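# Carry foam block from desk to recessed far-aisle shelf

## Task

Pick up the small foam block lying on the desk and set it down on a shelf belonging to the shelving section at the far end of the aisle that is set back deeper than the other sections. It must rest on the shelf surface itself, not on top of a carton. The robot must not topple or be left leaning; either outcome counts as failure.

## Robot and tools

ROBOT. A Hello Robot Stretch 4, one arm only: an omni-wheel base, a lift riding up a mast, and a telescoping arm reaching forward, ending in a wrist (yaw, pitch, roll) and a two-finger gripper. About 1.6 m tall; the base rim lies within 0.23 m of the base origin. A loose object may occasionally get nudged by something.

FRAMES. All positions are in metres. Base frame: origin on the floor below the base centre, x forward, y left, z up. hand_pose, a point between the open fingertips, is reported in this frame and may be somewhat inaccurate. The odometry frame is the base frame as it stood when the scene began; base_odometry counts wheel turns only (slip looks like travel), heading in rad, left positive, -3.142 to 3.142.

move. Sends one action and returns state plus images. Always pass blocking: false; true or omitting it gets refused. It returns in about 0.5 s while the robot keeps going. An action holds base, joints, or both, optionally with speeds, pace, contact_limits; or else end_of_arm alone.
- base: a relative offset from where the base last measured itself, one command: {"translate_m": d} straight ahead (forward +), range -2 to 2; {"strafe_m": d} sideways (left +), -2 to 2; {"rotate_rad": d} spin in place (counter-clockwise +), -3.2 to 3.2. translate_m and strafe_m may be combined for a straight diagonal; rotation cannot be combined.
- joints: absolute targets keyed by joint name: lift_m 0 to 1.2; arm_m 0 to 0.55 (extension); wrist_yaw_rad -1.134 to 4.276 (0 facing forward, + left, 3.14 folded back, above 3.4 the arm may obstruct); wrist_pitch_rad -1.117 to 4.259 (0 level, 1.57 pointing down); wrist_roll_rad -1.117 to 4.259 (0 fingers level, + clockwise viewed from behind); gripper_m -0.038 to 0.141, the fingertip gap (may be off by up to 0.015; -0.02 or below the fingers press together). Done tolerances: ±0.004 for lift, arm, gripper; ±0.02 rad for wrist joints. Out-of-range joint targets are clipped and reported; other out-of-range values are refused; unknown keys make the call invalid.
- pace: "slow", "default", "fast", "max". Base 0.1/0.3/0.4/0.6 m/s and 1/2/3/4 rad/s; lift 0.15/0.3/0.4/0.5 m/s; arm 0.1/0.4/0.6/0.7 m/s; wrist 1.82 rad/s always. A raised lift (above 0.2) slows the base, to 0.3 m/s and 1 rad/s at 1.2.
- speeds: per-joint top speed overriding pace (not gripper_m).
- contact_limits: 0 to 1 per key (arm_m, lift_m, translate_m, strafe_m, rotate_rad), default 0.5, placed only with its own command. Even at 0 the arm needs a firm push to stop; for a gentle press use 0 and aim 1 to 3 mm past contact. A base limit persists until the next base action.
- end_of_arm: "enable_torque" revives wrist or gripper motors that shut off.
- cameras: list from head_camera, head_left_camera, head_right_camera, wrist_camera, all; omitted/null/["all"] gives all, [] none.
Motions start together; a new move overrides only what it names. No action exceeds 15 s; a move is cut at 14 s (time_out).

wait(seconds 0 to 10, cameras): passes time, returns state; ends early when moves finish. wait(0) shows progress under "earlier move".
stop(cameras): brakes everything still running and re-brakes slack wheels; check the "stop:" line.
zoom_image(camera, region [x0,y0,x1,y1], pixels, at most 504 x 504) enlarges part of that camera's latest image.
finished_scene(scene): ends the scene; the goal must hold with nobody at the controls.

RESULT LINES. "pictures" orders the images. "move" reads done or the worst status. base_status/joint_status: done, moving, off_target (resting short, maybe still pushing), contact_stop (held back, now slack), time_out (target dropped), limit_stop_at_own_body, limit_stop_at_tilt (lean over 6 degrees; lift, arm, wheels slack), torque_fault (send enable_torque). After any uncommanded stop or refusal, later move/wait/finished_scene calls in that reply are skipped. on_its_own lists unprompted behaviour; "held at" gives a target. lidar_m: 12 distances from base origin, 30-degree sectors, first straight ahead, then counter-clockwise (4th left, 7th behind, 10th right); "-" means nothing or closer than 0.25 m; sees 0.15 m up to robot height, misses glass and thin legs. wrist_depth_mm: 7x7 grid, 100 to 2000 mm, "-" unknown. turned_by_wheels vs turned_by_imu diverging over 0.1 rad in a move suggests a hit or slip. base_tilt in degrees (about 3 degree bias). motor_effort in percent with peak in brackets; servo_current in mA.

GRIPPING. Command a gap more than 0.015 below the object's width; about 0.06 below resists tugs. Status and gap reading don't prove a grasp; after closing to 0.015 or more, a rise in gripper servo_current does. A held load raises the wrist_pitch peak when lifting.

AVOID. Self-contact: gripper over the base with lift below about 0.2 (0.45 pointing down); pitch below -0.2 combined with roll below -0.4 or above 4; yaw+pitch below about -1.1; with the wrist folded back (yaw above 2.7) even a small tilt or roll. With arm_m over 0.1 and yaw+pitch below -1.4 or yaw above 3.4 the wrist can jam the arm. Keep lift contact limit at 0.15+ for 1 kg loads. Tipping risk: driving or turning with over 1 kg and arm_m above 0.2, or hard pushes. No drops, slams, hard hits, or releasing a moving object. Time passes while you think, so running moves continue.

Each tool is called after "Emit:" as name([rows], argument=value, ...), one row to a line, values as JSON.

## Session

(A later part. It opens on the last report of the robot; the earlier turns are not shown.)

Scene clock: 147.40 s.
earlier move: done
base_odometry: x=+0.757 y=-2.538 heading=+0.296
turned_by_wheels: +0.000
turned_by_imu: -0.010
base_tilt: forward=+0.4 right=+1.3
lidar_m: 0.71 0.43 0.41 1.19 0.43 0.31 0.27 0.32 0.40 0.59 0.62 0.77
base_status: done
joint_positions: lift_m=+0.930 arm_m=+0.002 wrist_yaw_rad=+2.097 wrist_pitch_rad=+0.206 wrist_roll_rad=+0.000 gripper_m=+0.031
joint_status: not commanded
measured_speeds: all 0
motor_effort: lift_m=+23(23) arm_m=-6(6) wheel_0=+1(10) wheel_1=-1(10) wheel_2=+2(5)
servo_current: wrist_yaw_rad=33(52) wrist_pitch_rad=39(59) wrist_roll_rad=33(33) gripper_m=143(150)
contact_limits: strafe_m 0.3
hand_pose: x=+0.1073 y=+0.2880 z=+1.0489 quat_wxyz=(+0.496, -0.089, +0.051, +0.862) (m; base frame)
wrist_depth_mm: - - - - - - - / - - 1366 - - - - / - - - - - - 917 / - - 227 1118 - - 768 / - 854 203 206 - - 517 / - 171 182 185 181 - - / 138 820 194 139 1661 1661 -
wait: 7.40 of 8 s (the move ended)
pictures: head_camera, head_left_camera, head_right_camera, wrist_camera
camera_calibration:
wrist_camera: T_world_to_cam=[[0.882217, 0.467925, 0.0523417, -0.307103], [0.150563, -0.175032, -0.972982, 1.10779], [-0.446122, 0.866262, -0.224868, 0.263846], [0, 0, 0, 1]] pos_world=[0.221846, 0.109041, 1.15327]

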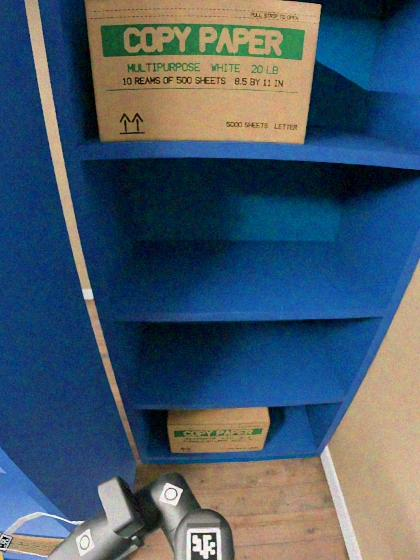

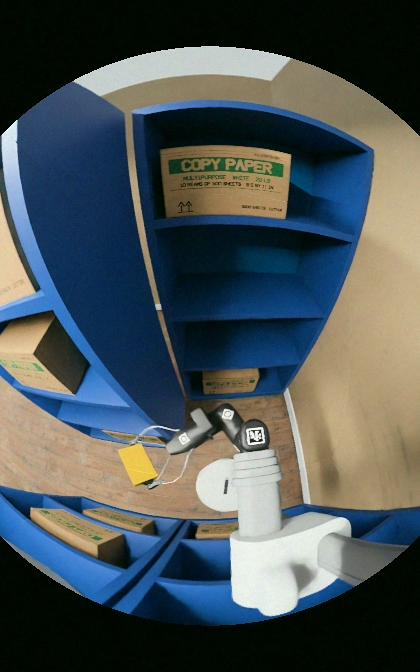

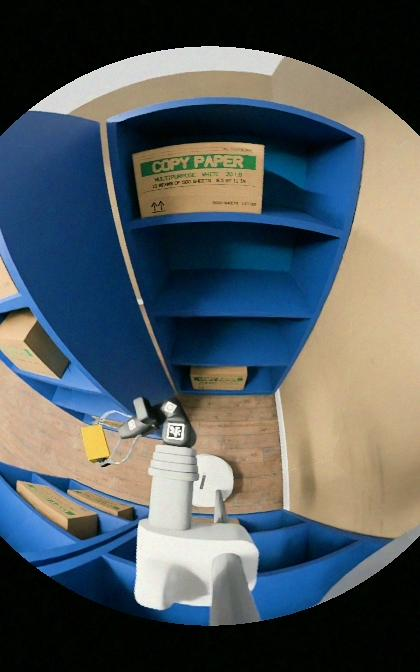

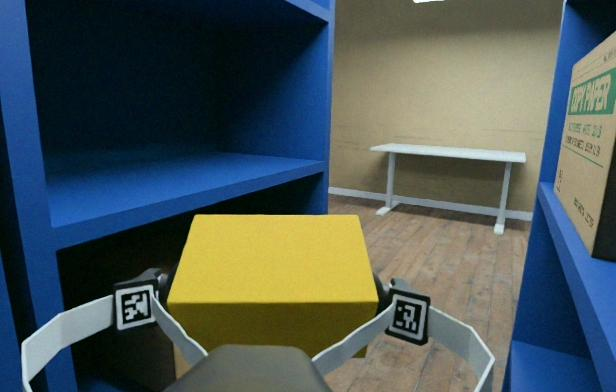

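Emit:
move(blocking=false, base={"strafe_m": -0.16}, joints={"lift_m": 1.085}, contact_limits={"strafe_m": 0.3}, cameras=[])

Emit:
wait(seconds=3, cameras=[])

Emit:
move(blocking=false, joints={"wrist_yaw_rad": 0, "wrist_pitch_rad": 0.6}, cameras=[])

Emit:
wait(seconds=2)

Scene clock: 158.53 s.
move: moving
base_odometry: x=+0.768 y=-2.574 heading=+0.296
turned_by_wheels: +0.000
turned_by_imu: -0.001
base_tilt: forward=+0.3 right=+1.2
lidar_m: 0.73 0.49 0.46 1.21 0.41 0.29 0.27 0.32 0.37 0.54 0.58 0.78
base_status: strafe_m moving
joint_positions: lift_m=+0.969 arm_m=+0.002 wrist_yaw_rad=+2.097 wrist_pitch_rad=+0.206 wrist_roll_rad=+0.000 gripper_m=+0.031
joint_status: lift_m moving
measured_speeds: translate_m=-0.001 strafe_m=-0.142 rotate_rad=+0.004 lift_m=+0.149 arm_m=+0.000 wrist_yaw_rad=+0.000 wrist_pitch_rad=+0.000 wrist_roll_rad=+0.000
motor_effort: lift_m=+25(27) arm_m=-6(6) wheel_0=+8(10) wheel_1=-7(10) wheel_2=+1(1)
servo_current: wrist_yaw_rad=39(46) wrist_pitch_rad=52(59) wrist_roll_rad=26(33) gripper_m=137(150)
contact_limits: strafe_m 0.3
hand_pose: x=+0.1073 y=+0.2880 z=+1.0880 quat_wxyz=(+0.496, -0.089, +0.051, +0.862) (m; base frame)
wrist_depth_mm: - - - - - - - / - - 1397 - - - - / - - 1397 - - - 960 / 452 - - 1008 - - 931 / 469 917 203 206 - - 580 / 462 172 182 185 182 - 415 / 147 878 193 138 1756 1661 -
pictures: none
No camera images: "cameras" was empty.

Scene clock: 159.80 s.
earlier move: done
base_odometry: x=+0.804 y=-2.691 heading=+0.296
turned_by_wheels: +0.000
turned_by_imu: -0.001
base_tilt: forward=+0.3 right=+1.5
lidar_m: 0.73 0.67 0.55 1.19 0.43 0.29 0.28 0.28 0.41 0.43 0.48 0.63
base_status: done
joint_positions: lift_m=+1.085 arm_m=+0.002 wrist_yaw_rad=+2.097 wrist_pitch_rad=+0.206 wrist_roll_rad=+0.000 gripper_m=+0.031
joint_status: all done
measured_speeds: all 0
motor_effort: lift_m=+24(28) arm_m=-6(6) wheel_0=-1(10) wheel_1=-1(10) wheel_2=+0(2)
servo_current: wrist_yaw_rad=33(52) wrist_pitch_rad=39(65) wrist_roll_rad=26(33) gripper_m=143(150)
contact_limits: strafe_m 0.3
hand_pose: x=+0.1073 y=+0.2880 z=+1.2038 quat_wxyz=(+0.496, -0.089, +0.051, +0.862) (m; base frame)
wrist_depth_mm: 492 549 809 991 - - - / 508 530 - - - - - / - - 1576 - - - 1060 / - - 227 230 - - 1078 / - 615 204 206 - - 854 / 153 170 182 185 181 - 580 / 146 654 193 139 1983 1863 496
wait: 1.27 of 3 s (the move ended)
pictures: none
No camera images: "cameras" was empty.

Scene clock: 160.30 s.
move: moving
base_odometry: x=+0.804 y=-2.691 heading=+0.296
turned_by_wheels: +0.000
turned_by_imu: +0.000
base_tilt: forward=+0.4 right=+1.4
lidar_m: 0.73 0.64 0.54 1.17 0.43 0.28 0.27 0.31 0.37 0.44 0.46 0.65
base_status: not commanded
joint_positions: lift_m=+1.085 arm_m=+0.002 wrist_yaw_rad=+1.497 wrist_pitch_rad=+0.597 wrist_roll_rad=+0.000 gripper_m=+0.031
joint_status: wrist_yaw_rad moving; wrist_pitch_rad moving
measured_speeds: translate_m=+0.000 strafe_m=+0.000 rotate_rad=+0.000 lift_m=+0.000 arm_m=+0.000 wrist_yaw_rad=-1.811 wrist_pitch_rad=+0.198 wrist_roll_rad=+0.000
motor_effort: lift_m=+24(24) arm_m=-6(6) wheel_0=-1(1) wheel_1=-1(1) wheel_2=+0(0)
servo_current: wrist_yaw_rad=98(104) wrist_pitch_rad=33(65) wrist_roll_rad=26(33) gripper_m=143(143)
contact_limits: strafe_m 0.3
hand_pose: x=+0.2782 y=+0.2314 z=+1.1008 quat_wxyz=(+0.700, -0.200, +0.215, +0.650) (m; base frame)
wrist_depth_mm: - - - - 375 379 387 / - - - 866 413 415 415 / 1008 - - 676 452 455 462 / 946 1255 - 496 488 500 504 / 946 1281 203 206 - - - / 904 174 182 185 181 - - / 1042 1308 193 195 - - -
pictures: none
No camera images: "cameras" was empty.

Scene clock: 161.60 s.
earlier move: done
base_odometry: x=+0.804 y=-2.691 heading=+0.296
turned_by_wheels: +0.000
turned_by_imu: +0.000
base_tilt: forward=+0.4 right=+1.3
lidar_m: 0.72 0.67 0.55 1.16 0.44 0.30 0.27 0.31 0.36 0.43 0.46 0.63
base_status: not commanded
joint_positions: lift_m=+1.085 arm_m=+0.002 wrist_yaw_rad=+0.004 wrist_pitch_rad=+0.600 wrist_roll_rad=+0.000 gripper_m=+0.031
joint_status: all done
measured_speeds: all 0
motor_effort: lift_m=+24(24) arm_m=-6(6) wheel_0=-1(1) wheel_1=-1(1) wheel_2=+0(0)
servo_current: wrist_yaw_rad=26(117) wrist_pitch_rad=26(65) wrist_roll_rad=33(33) gripper_m=130(143)
contact_limits: strafe_m 0.3
hand_pose: x=+0.4117 y=-0.0866 z=+1.1000 quat_wxyz=(+0.955, -0.001, +0.295, +0.002) (m; base frame)
wrist_depth_mm: - - - - - - 488 / - - - - - - 504 / - - - - - 603 549 / - - - - - 640 - / - - 203 206 960 741 - / 152 170 182 185 182 - - / - 1008 193 195 991 - -
wait: 1.30 of 2 s (the move ended)
pictures: head_camera, head_left_camera, head_right_camera, wrist_camera
camera_calibration:
wrist_camera: T_world_to_cam=[[-0.0116242, -0.997947, 0.0629747, -0.173639], [-0.582601, -0.0444256, -0.811543, 1.18172], [0.812675, -0.0461227, -0.580889, 0.530049], [0, 0, 0, 1]] pos_world=[0.255698, -0.0963362, 1.27785]

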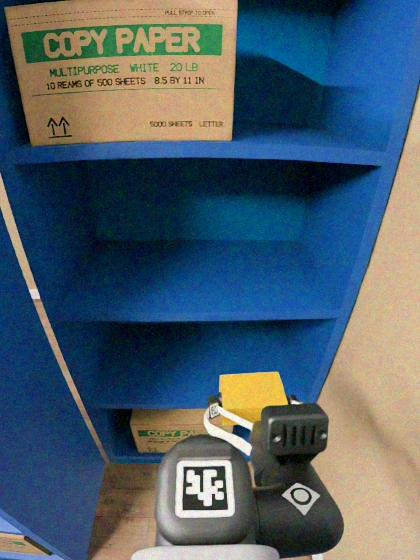

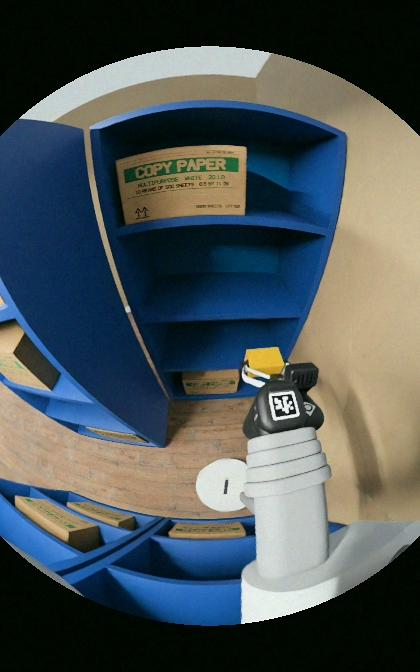

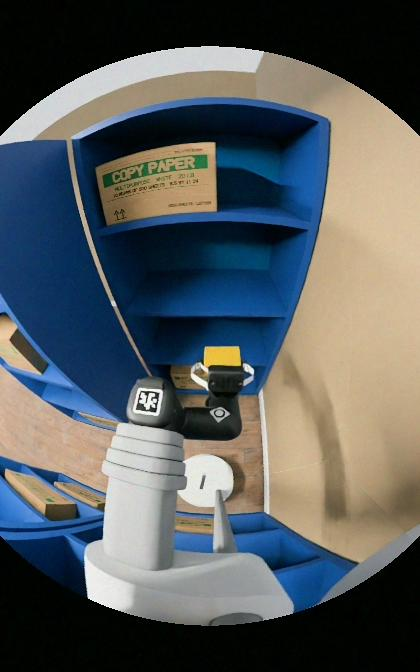

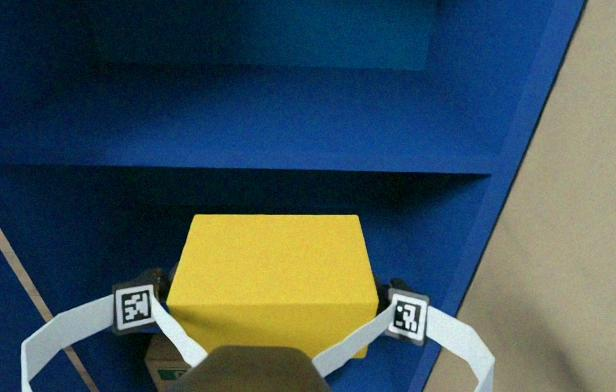

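Emit:
move(blocking=false, base={"translate_m": 0.11, "strafe_m": 0.06}, joints={"arm_m": 0.42}, contact_limits={"arm_m": 0.15}, cameras=[])

Emit:
wait(seconds=3, cameras=["wrist_camera", "head_camera"])

Scene clock: 167.30 s.
move: moving
base_odometry: x=+0.829 y=-2.665 heading=+0.296
turned_by_wheels: +0.000
turned_by_imu: +0.000
base_tilt: forward=+0.4 right=+1.4
lidar_m: 0.70 0.62 0.52 1.05 0.44 0.35 0.28 0.35 0.43 0.44 0.47 0.65
base_status: translate_m moving; strafe_m moving
joint_positions: lift_m=+1.085 arm_m=+0.054 wrist_yaw_rad=+0.003 wrist_pitch_rad=+0.600 wrist_roll_rad=+0.000 gripper_m=+0.031
joint_status: arm_m moving
measured_speeds: translate_m=+0.124 strafe_m=+0.066 rotate_rad=+0.006 lift_m=+0.000 arm_m=+0.198 wrist_yaw_rad=+0.000 wrist_pitch_rad=+0.000 wrist_roll_rad=+0.000
motor_effort: lift_m=+24(24) arm_m=+5(9) wheel_0=+2(3) wheel_1=+8(9) wheel_2=-9(10)
servo_current: wrist_yaw_rad=33(46) wrist_pitch_rad=33(46) wrist_roll_rad=26(33) gripper_m=143(150)
contact_limits: arm_m 0.15
hand_pose: x=+0.4636 y=-0.0867 z=+1.1000 quat_wxyz=(+0.955, +0.000, +0.295, +0.002) (m; base frame)
wrist_depth_mm: - - - - - - 469 / - - - - - - 469 / - - - - - 647 496 / - - - - - - 539 / - - 202 206 991 - - / - 171 182 185 182 - - / - 917 193 195 - 154 -
pictures: none
No camera images: "cameras" was empty.

Scene clock: 169.13 s.
earlier move: done
base_odometry: x=+0.891 y=-2.601 heading=+0.296
turned_by_wheels: +0.000
turned_by_imu: +0.000
base_tilt: forward=+0.3 right=+1.3
lidar_m: 0.61 0.55 0.43 0.77 0.58 0.42 0.39 0.42 0.53 0.49 0.53 0.67
base_status: done
joint_positions: lift_m=+1.085 arm_m=+0.420 wrist_yaw_rad=+0.003 wrist_pitch_rad=+0.600 wrist_roll_rad=+0.000 gripper_m=+0.031
joint_status: all done
measured_speeds: all 0
motor_effort: lift_m=+24(24) arm_m=+7(9) wheel_0=+3(4) wheel_1=+1(10) wheel_2=+0(10)
servo_current: wrist_yaw_rad=39(46) wrist_pitch_rad=26(52) wrist_roll_rad=26(33) gripper_m=124(150)
contact_limits: arm_m 0.15
hand_pose: x=+0.8290 y=-0.0867 z=+1.1000 quat_wxyz=(+0.955, +0.000, +0.295, +0.002) (m; base frame)
wrist_depth_mm: 407 407 410 407 407 402 413 / 445 449 445 445 445 439 445 / 492 492 488 492 488 488 488 / 445 452 459 462 521 517 508 / 387 392 203 206 404 413 415 / 327 171 182 185 181 349 349 / 277 290 193 195 291 285 310
wait: 1.83 of 3 s (the move ended)
pictures: head_camera, wrist_camera
camera_calibration:
wrist_camera: T_world_to_cam=[[-0.011984, -0.997943, 0.0629851, -0.168558], [-0.582613, -0.0442243, -0.811546, 1.42487], [0.812662, -0.0464215, -0.580884, 0.190894], [0, 0, 0, 1]] pos_world=[0.672998, -0.0963356, 1.27785]

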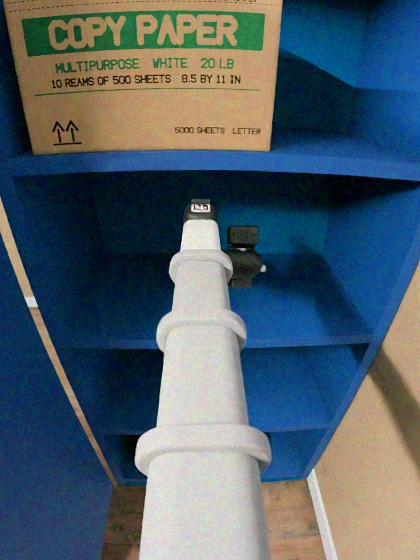

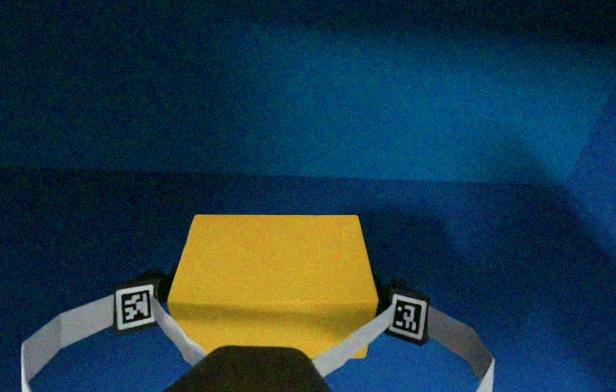

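Emit:
move(blocking=false, joints={"lift_m": 1.01}, pace="slow", contact_limits={"lift_m": 0.2}, cameras=[])

Emit:
wait(seconds=2, cameras=["wrist_camera"])

Emit:
move(blocking=false, joints={"lift_m": 1.0}, pace="slow", contact_limits={"lift_m": 0.2}, cameras=[])

Emit:
wait(seconds=0.8, cameras=["wrist_camera"])

Scene clock: 179.17 s.
move: moving
base_odometry: x=+0.891 y=-2.601 heading=+0.296
turned_by_wheels: +0.000
turned_by_imu: -0.001
base_tilt: forward=+0.4 right=+1.5
lidar_m: 0.62 0.56 0.43 0.77 0.58 0.40 0.40 0.42 0.54 0.48 0.53 0.65
base_status: not commanded
joint_positions: lift_m=+1.059 arm_m=+0.420 wrist_yaw_rad=+0.003 wrist_pitch_rad=+0.600 wrist_roll_rad=+0.000 gripper_m=+0.031
joint_status: lift_m moving
measured_speeds: translate_m=+0.000 strafe_m=+0.000 rotate_rad=+0.000 lift_m=-0.099 arm_m=+0.000 wrist_yaw_rad=+0.000 wrist_pitch_rad=+0.000 wrist_roll_rad=+0.000
motor_effort: lift_m=+13(22) arm_m=+7(7) wheel_0=+3(3) wheel_1=+1(1) wheel_2=+0(0)
servo_current: wrist_yaw_rad=33(46) wrist_pitch_rad=39(46) wrist_roll_rad=20(33) gripper_m=143(143)
contact_limits: arm_m 0.15; lift_m 0.2
hand_pose: x=+0.8290 y=-0.0867 z=+1.0747 quat_wxyz=(+0.955, +0.000, +0.295, +0.002) (m; base frame)
wrist_depth_mm: 407 407 407 410 407 407 410 / 445 449 442 445 445 442 442 / 488 480 488 488 492 488 484 / 427 421 439 430 439 445 449 / 357 362 203 206 375 379 384 / 304 171 182 185 181 324 334 / 256 268 194 195 271 265 286
pictures: none
No camera images: "cameras" was empty.

Scene clock: 180.17 s.
earlier move: done
base_odometry: x=+0.891 y=-2.601 heading=+0.296
turned_by_wheels: +0.000
turned_by_imu: +0.000
base_tilt: forward=+0.3 right=+1.4
lidar_m: 0.62 0.57 0.43 0.77 0.58 0.41 0.40 0.40 0.50 0.48 0.53 0.65
base_status: not commanded
joint_positions: lift_m=+1.010 arm_m=+0.420 wrist_yaw_rad=+0.003 wrist_pitch_rad=+0.600 wrist_roll_rad=+0.000 gripper_m=+0.031
joint_status: all done
measured_speeds: all 0
motor_effort: lift_m=+14(22) arm_m=+7(7) wheel_0=+3(3) wheel_1=+1(2) wheel_2=+0(0)
servo_current: wrist_yaw_rad=26(46) wrist_pitch_rad=52(52) wrist_roll_rad=26(33) gripper_m=137(143)
contact_limits: arm_m 0.15; lift_m 0.2
hand_pose: x=+0.8290 y=-0.0867 z=+1.0258 quat_wxyz=(+0.955, +0.000, +0.295, +0.002) (m; base frame)
wrist_depth_mm: 407 407 407 410 407 404 410 / 445 449 445 449 445 442 442 / 430 436 427 452 459 449 469 / 343 347 353 357 362 368 375 / 285 289 203 206 297 303 304 / 241 172 182 185 181 263 257 / 206 214 193 195 215 215 228
wait: 1.00 of 2 s (the move ended)
pictures: wrist_camera
camera_calibration:
wrist_camera: T_world_to_cam=[[-0.011984, -0.997943, 0.0629851, -0.163884], [-0.582613, -0.0442243, -0.811546, 1.36466], [0.812662, -0.0464215, -0.580884, 0.147792], [0, 0, 0, 1]] pos_world=[0.672998, -0.0963356, 1.20365]

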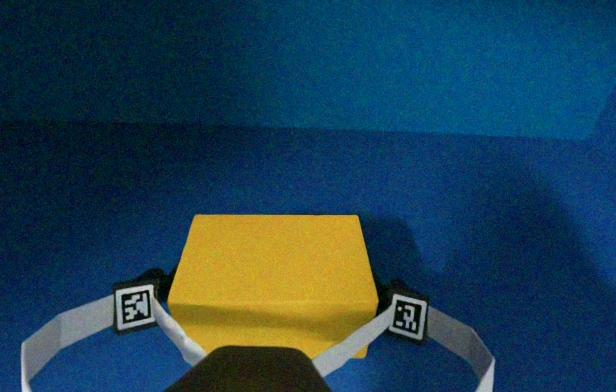

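Scene clock: 180.67 s.
move: moving
base_odometry: x=+0.891 y=-2.601 heading=+0.296
turned_by_wheels: +0.000
turned_by_imu: +0.000
base_tilt: forward=+0.3 right=+1.4
lidar_m: 0.61 0.59 0.44 0.73 0.57 0.44 0.39 0.41 0.50 0.50 0.54 0.66
base_status: not commanded
joint_positions: lift_m=+1.000 arm_m=+0.420 wrist_yaw_rad=+0.003 wrist_pitch_rad=+0.600 wrist_roll_rad=+0.000 gripper_m=+0.031
joint_status: lift_m moving
measured_speeds: all 0
motor_effort: lift_m=+12(16) arm_m=+7(7) wheel_0=+3(3) wheel_1=+1(1) wheel_2=+0(1)
servo_current: wrist_yaw_rad=39(46) wrist_pitch_rad=33(52) wrist_roll_rad=33(33) gripper_m=137(143)
contact_limits: arm_m 0.15; lift_m 0.2
hand_pose: x=+0.8290 y=-0.0867 z=+1.0158 quat_wxyz=(+0.955, +0.000, +0.295, +0.002) (m; base frame)
wrist_depth_mm: 407 407 407 407 407 407 413 / 442 445 449 442 445 442 442 / 410 415 421 433 436 442 459 / 327 329 334 342 345 353 355 / 272 274 203 206 285 289 291 / 229 171 182 185 182 245 244 / 196 203 193 195 204 205 217
pictures: none
No camera images: "cameras" was empty.

Scene clock: 180.90 s.
earlier move: done
base_odometry: x=+0.891 y=-2.601 heading=+0.296
turned_by_wheels: +0.000
turned_by_imu: +0.000
base_tilt: forward=+0.3 right=+1.5
lidar_m: 0.61 0.55 0.44 0.75 0.57 0.43 0.40 0.44 0.53 0.49 0.51 0.65
base_status: not commanded
joint_positions: lift_m=+1.000 arm_m=+0.420 wrist_yaw_rad=+0.003 wrist_pitch_rad=+0.600 wrist_roll_rad=+0.000 gripper_m=+0.031
joint_status: all done
measured_speeds: all 0
motor_effort: lift_m=+14(16) arm_m=+7(7) wheel_0=+3(3) wheel_1=+1(1) wheel_2=+0(1)
servo_current: wrist_yaw_rad=46(46) wrist_pitch_rad=33(52) wrist_roll_rad=26(33) gripper_m=143(143)
contact_limits: arm_m 0.15; lift_m 0.2
hand_pose: x=+0.8290 y=-0.0867 z=+1.0158 quat_wxyz=(+0.955, +0.000, +0.295, +0.002) (m; base frame)
wrist_depth_mm: 407 410 407 407 407 404 407 / 445 445 445 449 445 442 442 / 410 415 424 433 439 449 459 / 327 330 334 342 345 351 357 / 271 274 203 206 285 287 290 / 229 171 182 185 182 244 244 / 196 204 193 195 204 204 217
wait: 0.23 of 0.8 s (the move ended)
pictures: wrist_camera
camera_calibration:
wrist_camera: T_world_to_cam=[[-0.011984, -0.997943, 0.0629851, -0.163255], [-0.582613, -0.0442243, -0.811546, 1.35654], [0.812662, -0.0464215, -0.580884, 0.141983], [0, 0, 0, 1]] pos_world=[0.672998, -0.0963356, 1.19365]

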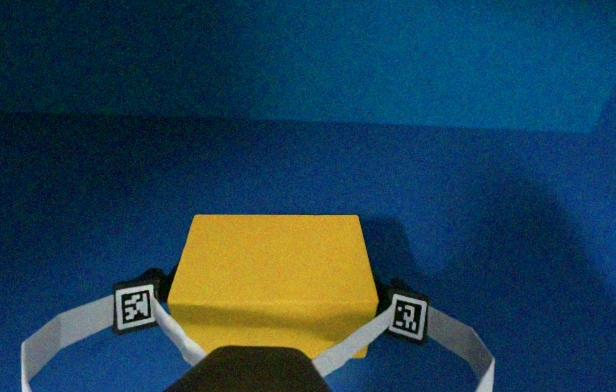

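Emit:
move(blocking=false, joints={"lift_m": 0.996}, pace="slow", contact_limits={"lift_m": 0.2}, cameras=[])

Emit:
wait(seconds=0.5, cameras=[])

Emit:
move(blocking=false, joints={"gripper_m": 0.13}, cameras=[])

Emit:
wait(seconds=2, cameras=["wrist_camera"])

Scene clock: 187.97 s.
move: moving
base_odometry: x=+0.891 y=-2.601 heading=+0.296
turned_by_wheels: +0.000
turned_by_imu: -0.001
base_tilt: forward=+0.3 right=+1.4
lidar_m: 0.62 0.55 0.44 0.75 0.57 0.44 0.37 0.42 0.53 0.49 0.51 0.65
base_status: not commanded
joint_positions: lift_m=+0.996 arm_m=+0.420 wrist_yaw_rad=+0.003 wrist_pitch_rad=+0.600 wrist_roll_rad=+0.000 gripper_m=+0.031
joint_status: lift_m moving
measured_speeds: all 0
motor_effort: lift_m=+14(15) arm_m=+7(7) wheel_0=+3(3) wheel_1=+1(1) wheel_2=+0(1)
servo_current: wrist_yaw_rad=26(39) wrist_pitch_rad=46(46) wrist_roll_rad=26(33) gripper_m=137(143)
contact_limits: arm_m 0.15; lift_m 0.2
hand_pose: x=+0.8290 y=-0.0867 z=+1.0119 quat_wxyz=(+0.955, +0.000, +0.295, +0.002) (m; base frame)
wrist_depth_mm: 407 410 410 410 410 407 413 / 445 445 445 445 445 442 442 / 407 413 418 430 436 445 459 / 324 327 330 338 343 349 353 / 268 271 203 205 282 283 287 / 226 172 182 185 182 241 242 / 193 201 194 196 202 202 215
pictures: none
No camera images: "cameras" was empty.

Scene clock: 188.03 s.
earlier move: done
base_odometry: x=+0.891 y=-2.601 heading=+0.296
turned_by_wheels: +0.000
turned_by_imu: +0.000
base_tilt: forward=+0.4 right=+1.3
lidar_m: 0.61 0.57 0.45 0.78 0.58 0.43 0.38 0.44 0.52 0.49 0.51 0.67
base_status: not commanded
joint_positions: lift_m=+0.996 arm_m=+0.420 wrist_yaw_rad=+0.003 wrist_pitch_rad=+0.600 wrist_roll_rad=+0.000 gripper_m=+0.031
joint_status: all done
measured_speeds: all 0
motor_effort: lift_m=+13(15) arm_m=+7(7) wheel_0=+3(3) wheel_1=+1(1) wheel_2=+0(1)
servo_current: wrist_yaw_rad=33(39) wrist_pitch_rad=46(46) wrist_roll_rad=26(33) gripper_m=137(143)
contact_limits: arm_m 0.15; lift_m 0.2
hand_pose: x=+0.8290 y=-0.0867 z=+1.0119 quat_wxyz=(+0.955, +0.000, +0.295, +0.002) (m; base frame)
wrist_depth_mm: 407 407 410 410 407 404 410 / 445 445 445 445 449 439 442 / 407 413 418 430 436 442 455 / 322 327 332 338 342 347 353 / 268 272 203 206 282 285 287 / 227 172 182 185 182 241 242 / 193 202 193 195 202 202 215
wait: 0.07 of 0.5 s (the move ended)
pictures: none
No camera images: "cameras" was empty.

Scene clock: 188.53 s.
move: moving
base_odometry: x=+0.891 y=-2.601 heading=+0.296
turned_by_wheels: +0.000
turned_by_imu: +0.000
base_tilt: forward=+0.3 right=+1.5
lidar_m: 0.62 0.59 0.45 0.75 0.58 0.42 0.40 0.43 0.54 0.49 0.52 0.63
base_status: not commanded
joint_positions: lift_m=+0.996 arm_m=+0.420 wrist_yaw_rad=+0.003 wrist_pitch_rad=+0.600 wrist_roll_rad=+0.000 gripper_m=+0.051
joint_status: gripper_m moving
measured_speeds: all 0
motor_effort: lift_m=+13(13) arm_m=+7(7) wheel_0=+3(3) wheel_1=+1(1) wheel_2=+0(0)
servo_current: wrist_yaw_rad=33(46) wrist_pitch_rad=39(52) wrist_roll_rad=33(33) gripper_m=20(137)
contact_limits: arm_m 0.15; lift_m 0.2
hand_pose: x=+0.8290 y=-0.0867 z=+1.0119 quat_wxyz=(+0.955, +0.000, +0.295, +0.002) (m; base frame)
wrist_depth_mm: 404 404 407 407 407 407 415 / 442 442 442 445 445 445 445 / 415 424 430 433 442 459 469 / 329 334 338 345 349 355 359 / 271 273 206 208 285 289 291 / 229 180 185 188 186 244 246 / 195 202 199 147 208 205 217
pictures: none
No camera images: "cameras" was empty.

Scene clock: 189.93 s.
earlier move: done
base_odometry: x=+0.891 y=-2.601 heading=+0.296
turned_by_wheels: +0.000
turned_by_imu: +0.000
base_tilt: forward=+0.4 right=+1.3
lidar_m: 0.62 0.57 0.44 0.77 0.58 0.41 0.39 0.42 0.54 0.50 0.52 0.63
base_status: not commanded
joint_positions: lift_m=+0.996 arm_m=+0.420 wrist_yaw_rad=+0.003 wrist_pitch_rad=+0.599 wrist_roll_rad=+0.000 gripper_m=+0.130
joint_status: all done
measured_speeds: all 0
motor_effort: lift_m=+13(13) arm_m=+7(7) wheel_0=+3(3) wheel_1=+1(2) wheel_2=+0(0)
servo_current: wrist_yaw_rad=26(46) wrist_pitch_rad=46(59) wrist_roll_rad=26(33) gripper_m=46(137)
contact_limits: arm_m 0.15; lift_m 0.2
hand_pose: x=+0.8291 y=-0.0868 z=+1.0122 quat_wxyz=(+0.956, +0.000, +0.295, +0.001) (m; base frame)
wrist_depth_mm: 410 407 407 410 410 404 410 / 445 445 442 445 442 442 439 / 410 418 421 433 439 452 462 / 325 329 336 340 345 351 357 / 268 273 210 206 283 286 289 / 229 206 190 196 197 242 244 / 202 201 208 207 208 210 215
wait: 1.40 of 2 s (the move ended)
pictures: wrist_camera
camera_calibration:
wrist_camera: T_world_to_cam=[[-0.0124616, -0.997942, 0.0629044, -0.162698], [-0.581812, -0.0439271, -0.812136, 1.35359], [0.813228, -0.0467191, -0.580067, 0.13847], [0, 0, 0, 1]] pos_world=[0.672898, -0.0964348, 1.18985]

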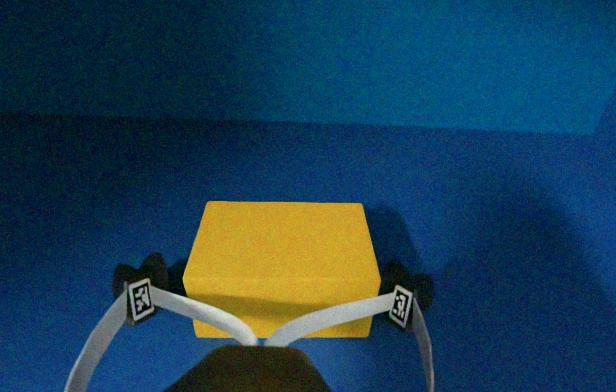

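Emit:
move(blocking=false, joints={"arm_m": 0.15, "gripper_m": 0.141}, cameras=[])

Emit:
wait(seconds=2, cameras=["wrist_camera"])

Scene clock: 195.83 s.
move: moving
base_odometry: x=+0.891 y=-2.601 heading=+0.296
turned_by_wheels: +0.000
turned_by_imu: -0.001
base_tilt: forward=+0.5 right=+1.4
lidar_m: 0.62 0.56 0.45 0.76 0.56 0.41 0.39 0.43 0.52 0.48 0.52 0.65
base_status: not commanded
joint_positions: lift_m=+0.996 arm_m=+0.368 wrist_yaw_rad=+0.003 wrist_pitch_rad=+0.599 wrist_roll_rad=+0.000 gripper_m=+0.139
joint_status: arm_m moving; gripper_m moving
measured_speeds: translate_m=+0.000 strafe_m=+0.000 rotate_rad=+0.000 lift_m=+0.000 arm_m=-0.198 wrist_yaw_rad=+0.000 wrist_pitch_rad=+0.000 wrist_roll_rad=+0.000
motor_effort: lift_m=+13(13) arm_m=-5(8) wheel_0=+3(3) wheel_1=+1(1) wheel_2=+0(1)
servo_current: wrist_yaw_rad=39(52) wrist_pitch_rad=52(52) wrist_roll_rad=26(33) gripper_m=78(91)
contact_limits: lift_m 0.2
hand_pose: x=+0.7772 y=-0.0868 z=+1.0121 quat_wxyz=(+0.956, +0.000, +0.295, +0.001) (m; base frame)
wrist_depth_mm: 459 449 455 452 452 452 455 / 492 492 496 492 492 492 492 / 407 413 418 424 418 424 436 / 325 329 268 249 342 351 353 / 268 273 254 244 281 285 287 / 228 197 235 236 205 241 242 / 202 201 208 206 206 209 215
pictures: none
No camera images: "cameras" was empty.

Scene clock: 197.27 s.
earlier move: done
base_odometry: x=+0.891 y=-2.601 heading=+0.296
turned_by_wheels: +0.000
turned_by_imu: +0.000
base_tilt: forward=+0.3 right=+1.5
lidar_m: 0.61 0.57 0.44 0.77 0.59 0.42 0.39 0.42 0.50 0.49 0.53 0.65
base_status: not commanded
joint_positions: lift_m=+0.996 arm_m=+0.150 wrist_yaw_rad=+0.003 wrist_pitch_rad=+0.600 wrist_roll_rad=+0.000 gripper_m=+0.141
joint_status: all done
measured_speeds: all 0
motor_effort: lift_m=+14(14) arm_m=-6(9) wheel_0=+3(3) wheel_1=+1(1) wheel_2=+0(1)
servo_current: wrist_yaw_rad=46(52) wrist_pitch_rad=52(65) wrist_roll_rad=33(39) gripper_m=52(91)
contact_limits: lift_m 0.2
hand_pose: x=+0.5595 y=-0.0868 z=+1.0119 quat_wxyz=(+0.955, +0.000, +0.295, +0.001) (m; base frame)
wrist_depth_mm: 668 661 668 661 661 676 - / - - - 424 - 699 504 / 407 413 415 424 430 421 449 / 325 327 332 336 342 347 349 / - 334 - - 340 342 477 / - 196 181 768 197 - 492 / - 668 699 - 691 676 504
wait: 1.43 of 2 s (the move ended)
pictures: wrist_camera
camera_calibration:
wrist_camera: T_world_to_cam=[[-0.0124074, -0.997942, 0.0629153, -0.166079], [-0.582511, -0.0439272, -0.811635, 1.19631], [0.812728, -0.0467192, -0.580767, 0.358554], [0, 0, 0, 1]] pos_world=[0.403398, -0.0964348, 1.18965]

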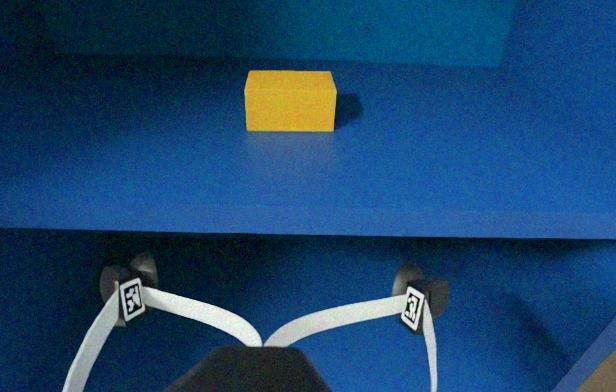

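Emit:
finished_scene(scene=2)

The scene is finished: the task was done.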